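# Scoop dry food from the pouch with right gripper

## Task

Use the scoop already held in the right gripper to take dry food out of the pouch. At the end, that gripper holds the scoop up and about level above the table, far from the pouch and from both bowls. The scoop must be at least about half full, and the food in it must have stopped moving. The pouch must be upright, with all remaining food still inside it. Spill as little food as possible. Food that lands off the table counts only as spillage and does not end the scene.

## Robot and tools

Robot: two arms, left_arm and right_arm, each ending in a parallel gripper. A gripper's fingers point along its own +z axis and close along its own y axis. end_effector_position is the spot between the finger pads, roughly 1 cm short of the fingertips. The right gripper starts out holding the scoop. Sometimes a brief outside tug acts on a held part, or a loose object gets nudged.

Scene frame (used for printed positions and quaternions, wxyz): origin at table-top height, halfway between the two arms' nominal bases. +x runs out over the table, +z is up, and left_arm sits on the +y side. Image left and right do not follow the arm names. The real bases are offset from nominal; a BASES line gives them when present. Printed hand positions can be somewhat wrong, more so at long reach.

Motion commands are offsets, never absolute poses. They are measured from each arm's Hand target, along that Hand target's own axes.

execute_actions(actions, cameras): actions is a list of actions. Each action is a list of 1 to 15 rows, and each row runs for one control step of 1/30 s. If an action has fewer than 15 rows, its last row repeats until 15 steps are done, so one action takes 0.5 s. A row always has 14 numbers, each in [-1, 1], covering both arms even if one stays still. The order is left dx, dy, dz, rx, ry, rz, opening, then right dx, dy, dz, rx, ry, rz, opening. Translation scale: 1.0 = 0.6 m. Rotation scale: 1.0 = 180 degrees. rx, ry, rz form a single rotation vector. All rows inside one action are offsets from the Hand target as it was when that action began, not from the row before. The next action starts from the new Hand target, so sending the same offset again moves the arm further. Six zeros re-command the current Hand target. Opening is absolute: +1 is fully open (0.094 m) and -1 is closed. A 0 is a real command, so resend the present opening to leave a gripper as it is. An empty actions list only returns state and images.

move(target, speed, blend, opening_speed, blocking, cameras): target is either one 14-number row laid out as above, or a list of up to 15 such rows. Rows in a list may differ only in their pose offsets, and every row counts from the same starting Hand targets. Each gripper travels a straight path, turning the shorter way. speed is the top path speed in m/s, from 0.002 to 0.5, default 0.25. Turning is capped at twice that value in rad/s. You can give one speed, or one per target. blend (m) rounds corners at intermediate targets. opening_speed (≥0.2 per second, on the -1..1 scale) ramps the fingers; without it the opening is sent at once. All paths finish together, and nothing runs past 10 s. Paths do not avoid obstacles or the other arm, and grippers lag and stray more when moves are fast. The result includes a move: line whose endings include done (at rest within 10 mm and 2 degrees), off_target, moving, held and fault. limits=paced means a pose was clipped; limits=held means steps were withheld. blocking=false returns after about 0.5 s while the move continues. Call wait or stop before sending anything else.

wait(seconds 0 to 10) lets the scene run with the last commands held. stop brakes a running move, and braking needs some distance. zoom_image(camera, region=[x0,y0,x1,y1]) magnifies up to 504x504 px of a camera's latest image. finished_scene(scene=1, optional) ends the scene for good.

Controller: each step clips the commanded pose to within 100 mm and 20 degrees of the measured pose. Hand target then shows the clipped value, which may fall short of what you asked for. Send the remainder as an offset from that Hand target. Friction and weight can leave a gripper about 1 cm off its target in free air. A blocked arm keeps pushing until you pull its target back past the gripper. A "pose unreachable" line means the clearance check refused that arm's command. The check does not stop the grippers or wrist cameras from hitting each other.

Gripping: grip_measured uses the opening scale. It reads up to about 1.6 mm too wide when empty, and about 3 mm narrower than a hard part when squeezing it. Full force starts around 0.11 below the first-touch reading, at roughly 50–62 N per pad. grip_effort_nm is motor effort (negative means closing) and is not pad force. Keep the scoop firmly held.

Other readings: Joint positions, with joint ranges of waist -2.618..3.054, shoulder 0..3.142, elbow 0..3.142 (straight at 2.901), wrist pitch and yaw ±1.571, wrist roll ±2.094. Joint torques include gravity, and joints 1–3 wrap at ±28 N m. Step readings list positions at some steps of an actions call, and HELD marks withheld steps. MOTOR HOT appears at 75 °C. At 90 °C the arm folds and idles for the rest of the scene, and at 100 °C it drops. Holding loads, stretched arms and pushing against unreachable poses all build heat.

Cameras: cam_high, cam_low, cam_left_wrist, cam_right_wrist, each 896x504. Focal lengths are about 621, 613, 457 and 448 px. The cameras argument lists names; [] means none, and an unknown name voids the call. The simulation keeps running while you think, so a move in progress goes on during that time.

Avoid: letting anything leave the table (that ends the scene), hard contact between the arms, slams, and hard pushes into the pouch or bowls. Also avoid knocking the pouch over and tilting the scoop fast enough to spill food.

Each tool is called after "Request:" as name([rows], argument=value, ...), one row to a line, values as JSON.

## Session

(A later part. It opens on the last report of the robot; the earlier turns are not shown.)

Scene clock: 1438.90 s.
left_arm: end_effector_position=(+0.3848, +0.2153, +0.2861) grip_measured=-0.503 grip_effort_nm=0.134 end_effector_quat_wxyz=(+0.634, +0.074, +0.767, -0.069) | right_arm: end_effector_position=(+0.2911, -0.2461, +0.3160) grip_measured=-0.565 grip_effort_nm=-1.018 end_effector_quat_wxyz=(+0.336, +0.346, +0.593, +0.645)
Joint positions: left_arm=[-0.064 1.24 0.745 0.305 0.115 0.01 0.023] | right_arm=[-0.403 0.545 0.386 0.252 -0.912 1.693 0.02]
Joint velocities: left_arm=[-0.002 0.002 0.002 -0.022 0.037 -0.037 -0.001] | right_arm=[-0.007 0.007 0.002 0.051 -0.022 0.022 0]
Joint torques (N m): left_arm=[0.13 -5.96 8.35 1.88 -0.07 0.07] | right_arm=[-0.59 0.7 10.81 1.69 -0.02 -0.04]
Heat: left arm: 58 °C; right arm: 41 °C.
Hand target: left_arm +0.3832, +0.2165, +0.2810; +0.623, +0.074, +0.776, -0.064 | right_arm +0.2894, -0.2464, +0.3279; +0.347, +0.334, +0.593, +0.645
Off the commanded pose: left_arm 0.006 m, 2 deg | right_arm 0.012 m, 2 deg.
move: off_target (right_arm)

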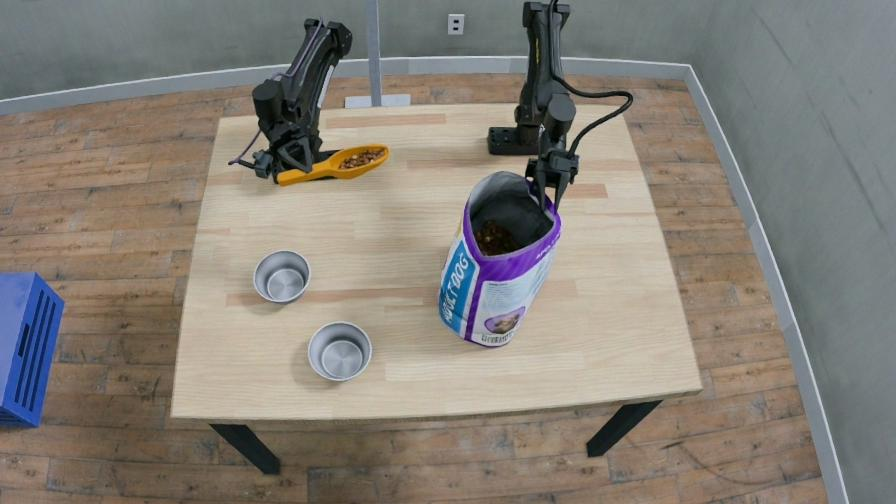

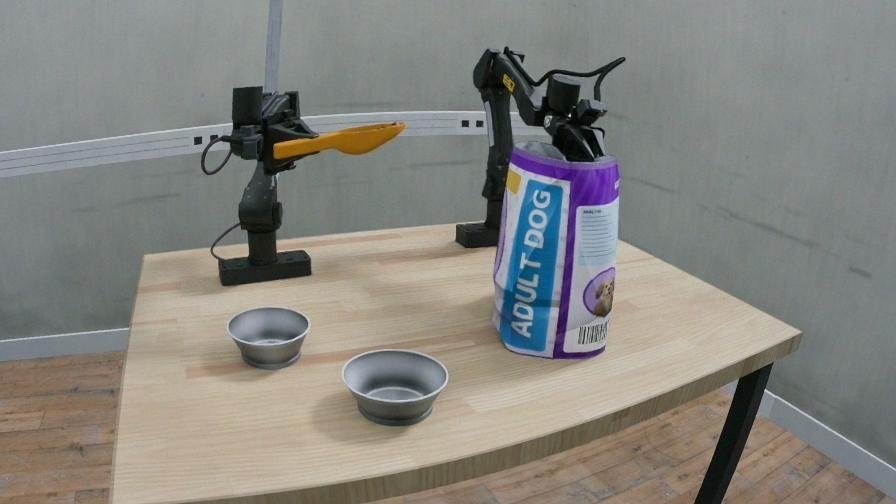

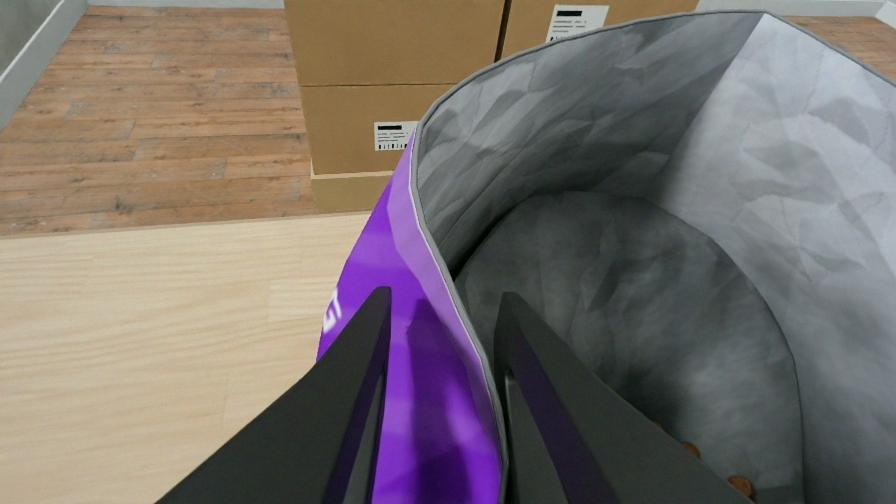

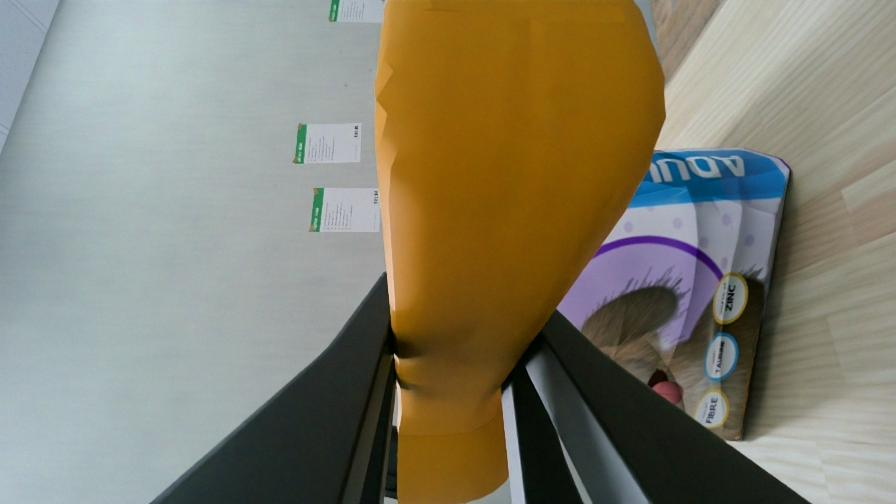

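Request:
move(target=[-0.065,-0.0005,-0.0144,0,0,0,-0.2,0,0,0,0,0,0,-0.996417], speed=0.04, opening_speed=0.4)

Scene clock: 1451.10 s.
left_arm: end_effector_position=(+0.3872, +0.2171, +0.3109) grip_measured=-0.203 grip_effort_nm=0.134 end_effector_quat_wxyz=(+0.622, +0.071, +0.777, -0.064) | right_arm: end_effector_position=(+0.2911, -0.2461, +0.3160) grip_measured=-0.565 grip_effort_nm=-1.018 end_effector_quat_wxyz=(+0.336, +0.346, +0.593, +0.645)
Joint positions: left_arm=[-0.064 1.228 0.87 0.136 0.104 0.012 0.037] | right_arm=[-0.403 0.545 0.386 0.252 -0.912 1.693 0.02]
Joint velocities: left_arm=[-0.007 -0.007 -0.007 -0.051 0.066 -0.007 0.001] | right_arm=[-0.017 -0.012 0.007 0.037 0.022 -0.037 -0.001]
Joint torques (N m): left_arm=[-0.36 -7.36 9.83 1.88 0.04 0.04] | right_arm=[-0.64 0.66 10.95 1.69 -0.02 -0.08]
Heat: left arm: 52 °C; right arm: 41 °C.
Hand target: left_arm +0.3838, +0.2161, +0.3208; +0.623, +0.074, +0.776, -0.064 | right_arm +0.2894, -0.2464, +0.3279; +0.347, +0.334, +0.593, +0.645
Off the commanded pose: left_arm 0.011 m, 0 deg | right_arm 0.012 m, 2 deg.
move: off_target (left_arm, right_arm)

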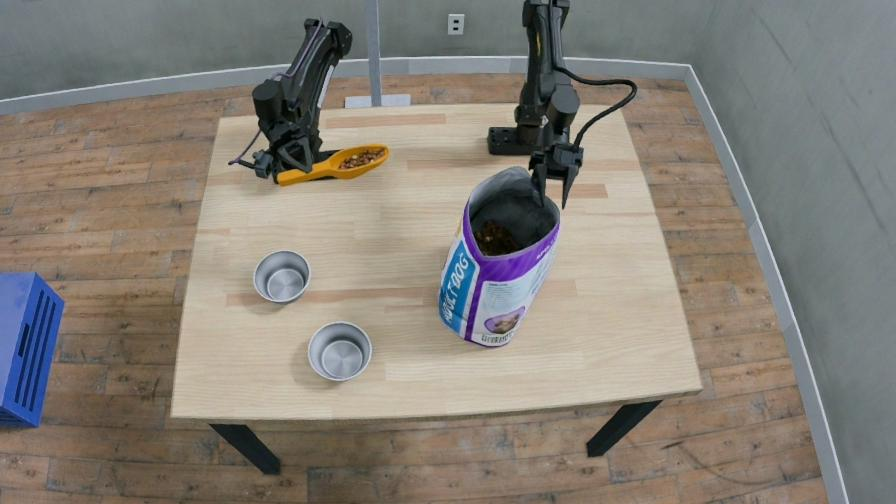

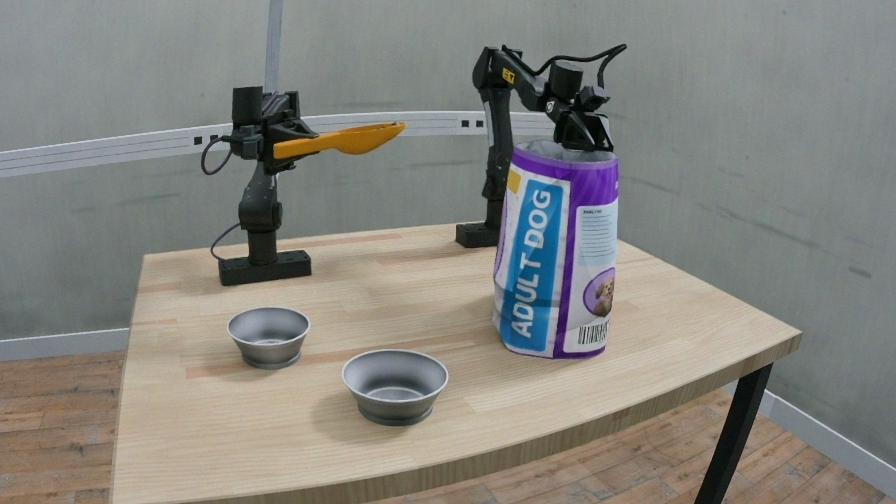

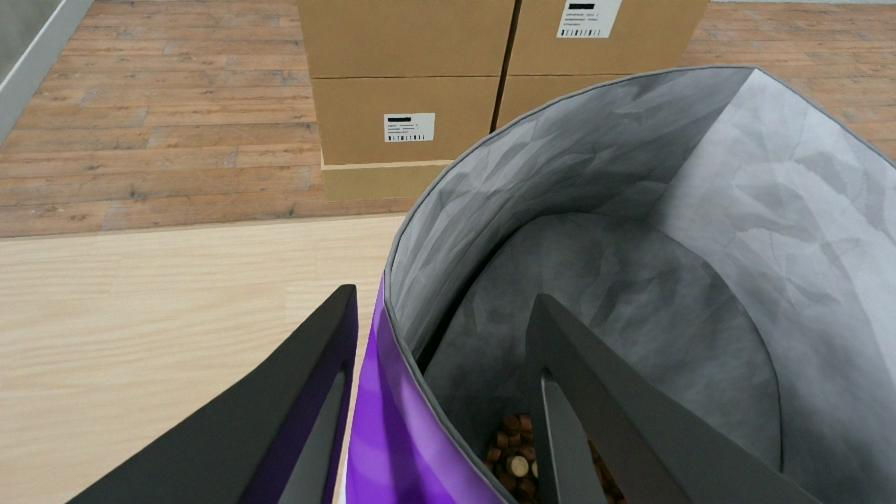

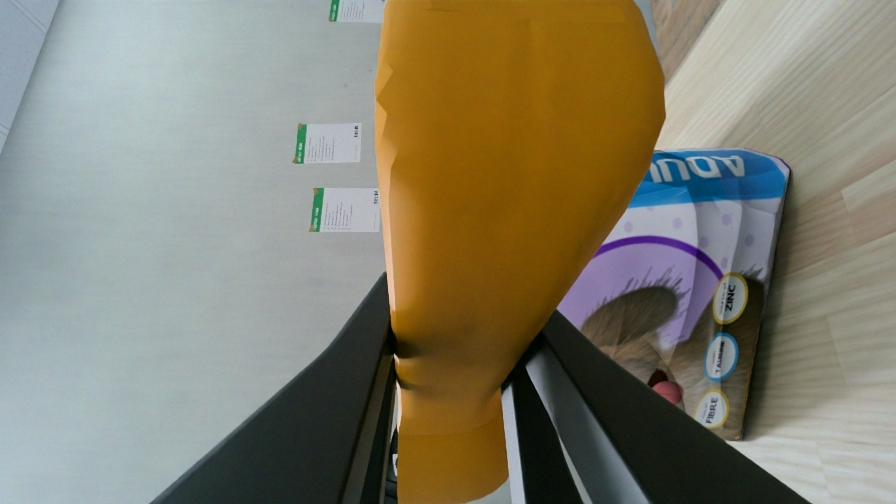

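Request:
move([
  [-0.1139,-0.0008,-0.0251,0,0,0,-0.2,0,0,0,0,0,0,-0.996417],
  [-0.1202,-0.0401,-0.2274,0,0,0,-0.2,0,0,0,0,0,0,-0.996417],
], speed=0.1, blend=0.015)

Request:
zoom_image(camera="cam_high", region=[220, 120, 450, 240])

Request:
zoom_image(camera="cam_low", region=[220, 60, 640, 390])

Scene clock: 1464.17 s.
left_arm: end_effector_position=(+0.2691, +0.2142, +0.4220) grip_measured=-0.203 grip_effort_nm=0.125 end_effector_quat_wxyz=(+0.627, +0.075, +0.772, -0.065) | right_arm: end_effector_position=(+0.2911, -0.2461, +0.3160) grip_measured=-0.565 grip_effort_nm=-1.013 end_effector_quat_wxyz=(+0.336, +0.346, +0.593, +0.645)
Joint positions: left_arm=[-0.153 0.854 1.144 -0.495 0.022 -0.001 0.037] | right_arm=[-0.403 0.545 0.386 0.252 -0.912 1.693 0.02]
Joint velocities: left_arm=[-0.022 0.002 -0.012 0.007 0.037 -0.007 0.001] | right_arm=[-0.002 0.007 -0.012 0.022 0.037 -0.007 0]
Joint torques (N m): left_arm=[-0.58 -1.42 8.2 2.07 -0.09 0] | right_arm=[-0.64 0.61 10.91 1.69 -0.06 -0.1]
Heat: left arm: 51 °C; right arm: 41 °C.
Hand target: left_arm +0.2658, +0.2141, +0.4220; +0.623, +0.074, +0.776, -0.064 | right_arm +0.2894, -0.2464, +0.3279; +0.347, +0.334, +0.593, +0.645
Off the commanded pose: left_arm 0.006 m, 1 deg | right_arm 0.012 m, 2 deg.
move: off_target (right_arm)

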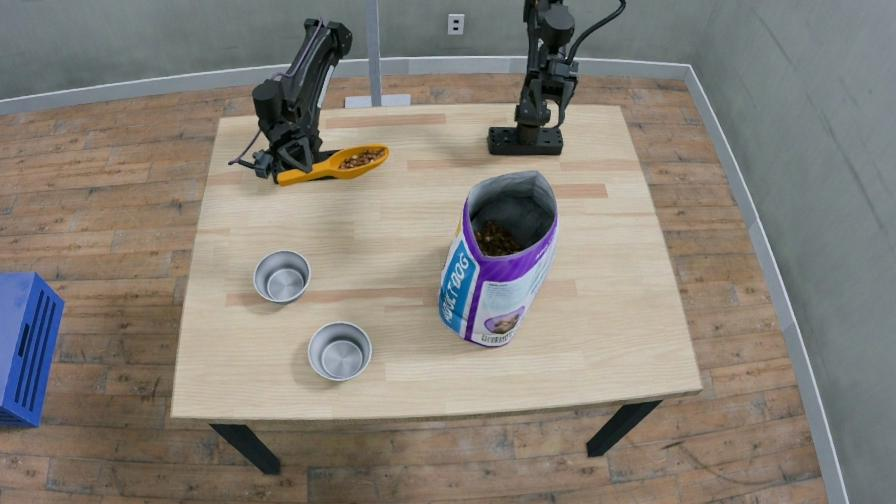

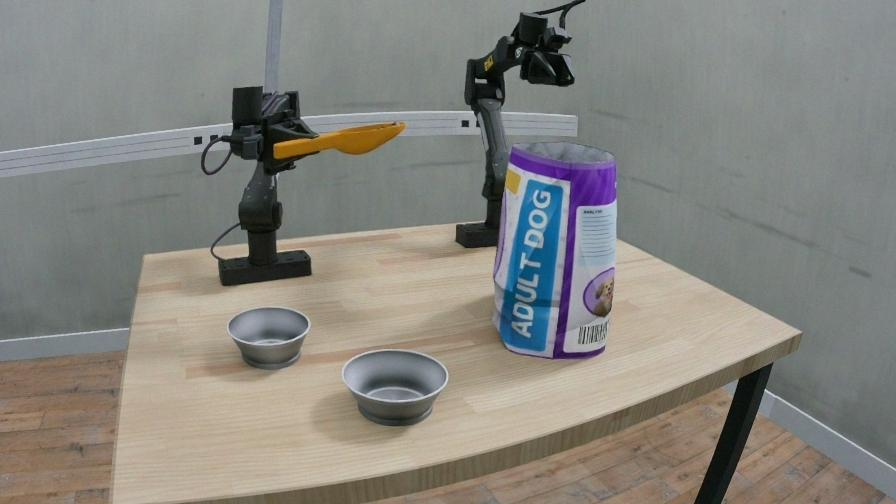

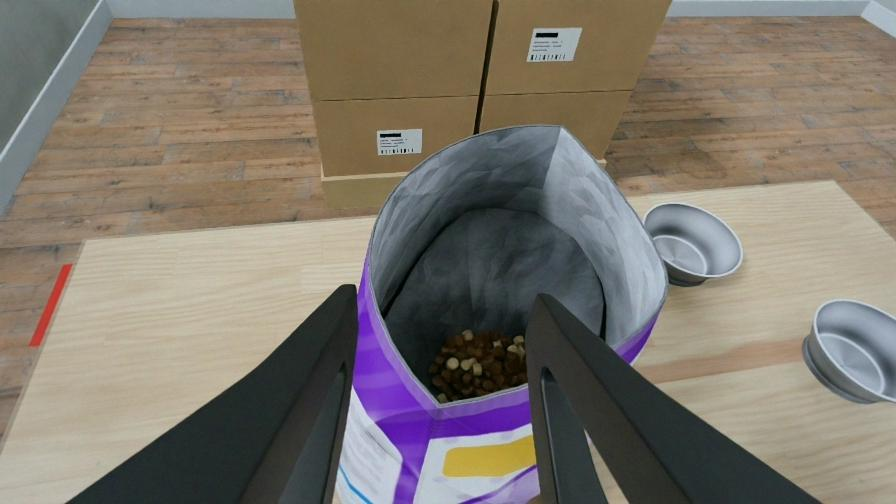

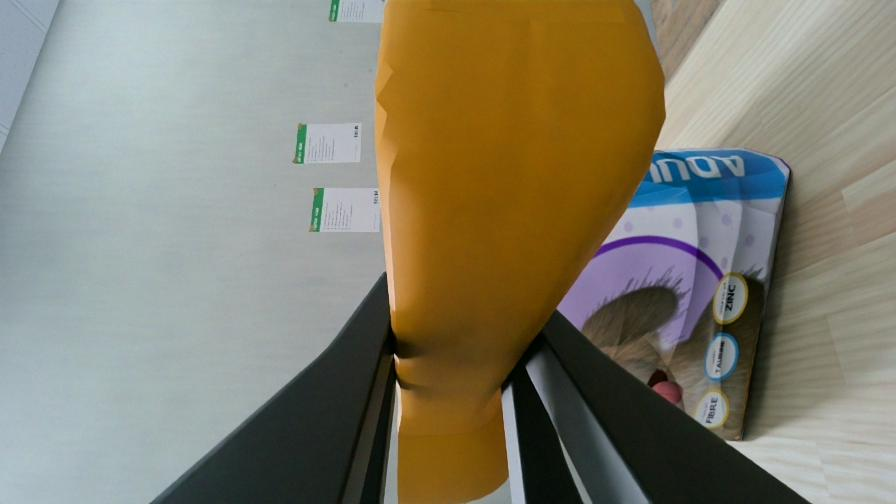

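Scaled by 2.191 from the camera's 896x504 image, which has a finer 1280x720 frame.

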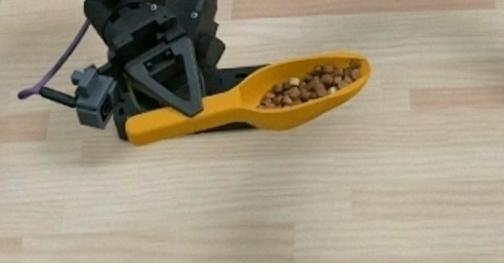

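Scaled by 1.200 from the camera's 896x504 image, which has a finer 1280x720 frame.

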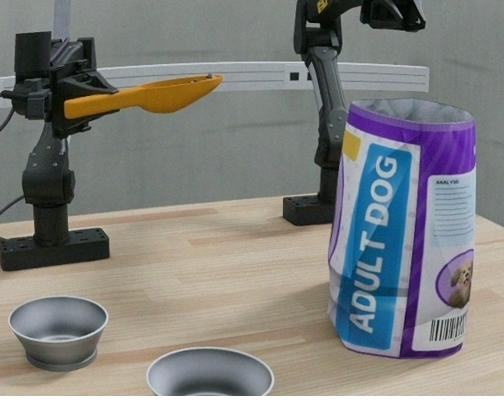

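Request:
zoom_image(camera="cam_high", region=[320, 130, 400, 190])

Request:
zoom_image(camera="cam_low", region=[320, 100, 430, 170])

Scaled by 6.300 from the camera's 896x504 image, which has a finer 1280x720 frame.

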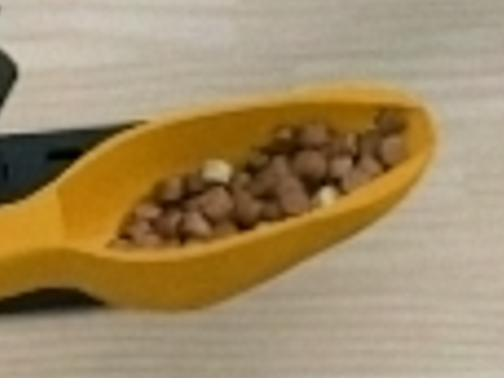

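Scaled by 4.582 from the camera's 896x504 image, which has a finer 1280x720 frame.

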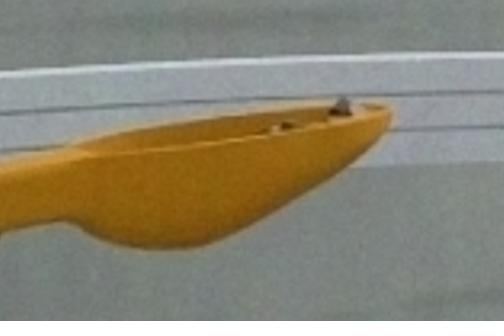

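Request:
move(target=[-0.1694,-0.3888,0.1005,0.3759,0.1854,0.2394,-0.5,0,0,0,0,0,0,-0.996417], speed=0.25, cameras=["cam_high", "cam_left_wrist"])

Scene clock: 1530.57 s.
left_arm: end_effector_position=(+0.2983, -0.0271, +0.5086) grip_measured=-0.497 grip_effort_nm=-0.154 end_effector_quat_wxyz=(+0.492, +0.546, +0.626, -0.262) | right_arm: end_effector_position=(+0.2911, -0.2461, +0.3160) grip_measured=-0.565 grip_effort_nm=-1.018 end_effector_quat_wxyz=(+0.336, +0.346, +0.593, +0.645)
Joint positions: left_arm=[-0.466 1.997 2.841 -1.344 0.654 0.549 0.024] | right_arm=[-0.403 0.545 0.386 0.252 -0.912 1.693 0.02]
Joint velocities: left_arm=[0.002 0.002 -0.007 -0.066 0.007 -0.022 -0.001] | right_arm=[0.007 0.007 0.027 -0.037 -0.022 -0.037 0.001]
Joint torques (N m): left_arm=[0.12 -8.27 5.97 2.04 0.27 0] | right_arm=[-0.73 0.62 10.95 1.68 0 -0.08]
Heat: left arm: 47 °C; right arm: 41 °C.
Hand target: left_arm +0.3017, -0.0306, +0.5078; +0.340, +0.624, +0.659, -0.247 | right_arm +0.2894, -0.2464, +0.3279; +0.347, +0.334, +0.593, +0.645
Off the commanded pose: left_arm 0.003 m, 34 deg; orientation clipped | right_arm 0.012 m, 2 deg.
elbow stopped short (left arm): the move would have taken joint 3 (elbow) straighter than the controller allows.
move: off_target (left_arm, right_arm); limits=paced
Images, in order (width x height): cam_high 896x504, cam_left_wrist 896x504.

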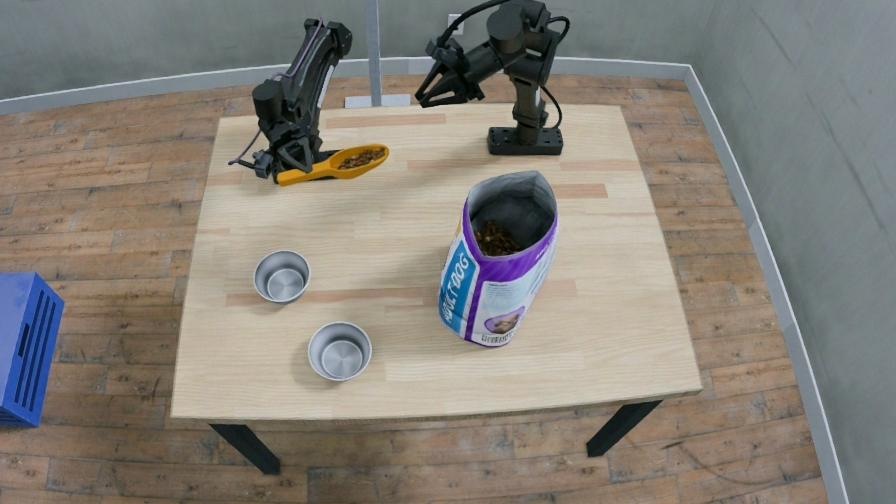

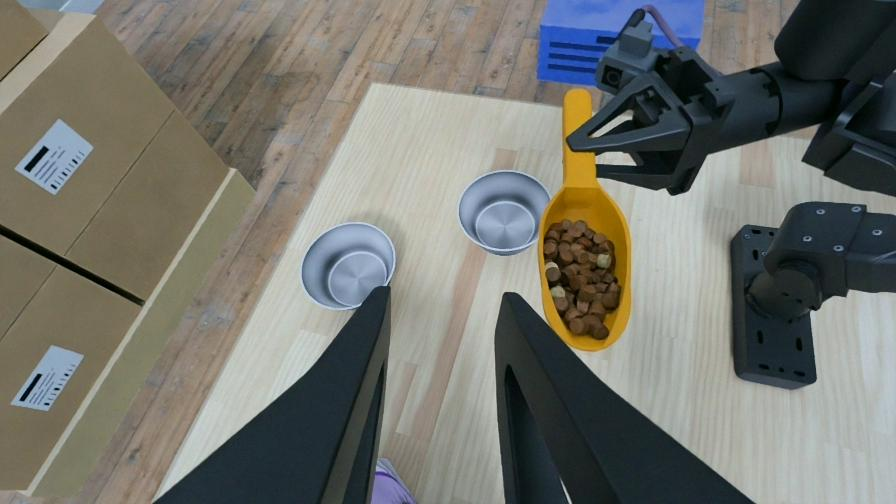

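Request:
zoom_image(camera="cam_left_wrist", region=[520, 170, 660, 370])

Scaled by 2.520 from the camera's 896x504 image, which has a finer 1280x720 frame.

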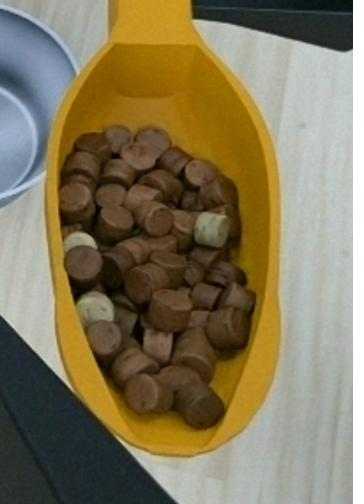

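Request:
zoom_image(camera="cam_left_wrist", region=[530, 180, 640, 280])

Request:
zoom_image(camera="cam_left_wrist", region=[530, 260, 640, 360])

Scaled by 4.582 from the camera's 896x504 image, which has a finer 1280x720 frame.

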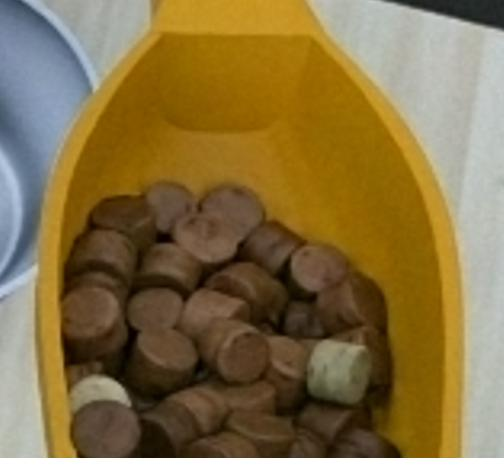

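Scaled by 4.582 from the camera's 896x504 image, which has a finer 1280x720 frame.

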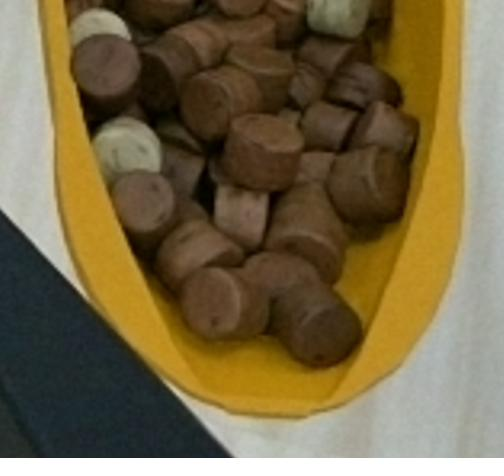

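Request:
zoom_image(camera="cam_left_wrist", region=[538, 212, 628, 272])

Request:
zoom_image(camera="cam_left_wrist", region=[538, 262, 628, 342])

Scaled by 5.600 from the camera's 896x504 image, which has a finer 1280x720 frame.

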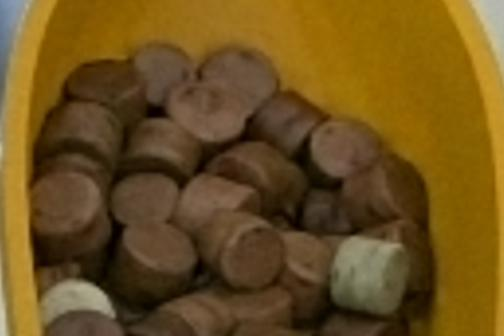

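Scaled by 5.600 from the camera's 896x504 image, which has a finer 1280x720 frame.

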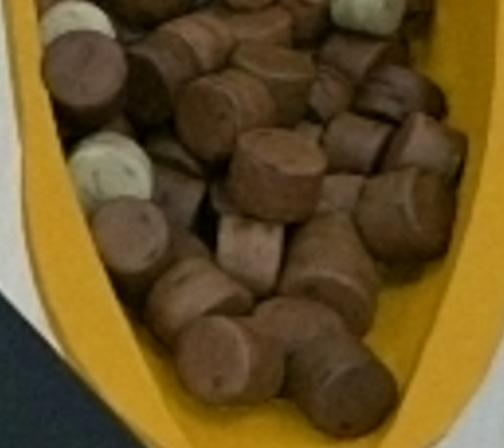

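Request:
wait(seconds=0.5, cameras=["cam_high", "cam_low"])

Scene clock: 1654.13 s.
left_arm: end_effector_position=(+0.2982, -0.0272, +0.5088) grip_measured=-0.497 grip_effort_nm=-0.149 end_effector_quat_wxyz=(+0.492, +0.547, +0.625, -0.262) | right_arm: end_effector_position=(+0.2911, -0.2461, +0.3160) grip_measured=-0.565 grip_effort_nm=-1.013 end_effector_quat_wxyz=(+0.336, +0.346, +0.593, +0.645)
Joint positions: left_arm=[-0.466 1.997 2.841 -1.343 0.656 0.549 0.024] | right_arm=[-0.403 0.545 0.386 0.252 -0.912 1.693 0.02]
Joint velocities: left_arm=[-0.007 -0.002 -0.002 -0.051 0.022 -0.022 -0.001] | right_arm=[-0.007 -0.002 0.002 -0.007 0.007 0.081 -0.001]
Joint torques (N m): left_arm=[-0.03 -8.35 6.02 2.06 0.3 -0.03] | right_arm=[-0.64 0.61 10.89 1.69 -0.01 -0.07]
Heat: left arm: 46 °C; right arm: 42 °C.
Hand target: left_arm +0.3017, -0.0306, +0.5079; +0.340, +0.623, +0.659, -0.247 | right_arm +0.2894, -0.2464, +0.3279; +0.347, +0.334, +0.593, +0.645
Tool commands: left_gripper/opening=-0.5 right_gripper/opening=-0.996417
Off the commanded pose: left_arm 0.003 m, 34 deg; orientation clipped | right_arm 0.012 m, 2 deg.
wait: 0.50 s; at rest from the start
Images, in order (width x height): cam_high 896x504, cam_low 896x504.

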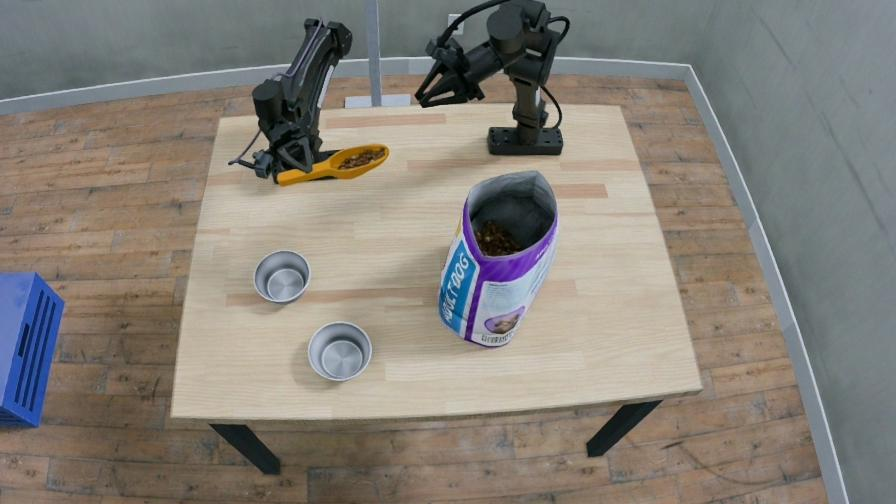

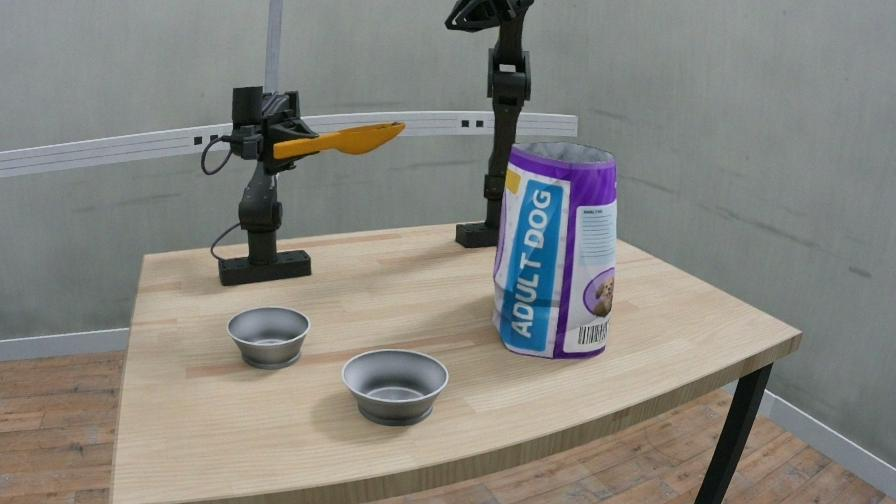

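Request:
finished_scene()

The scene is finished: the task was done.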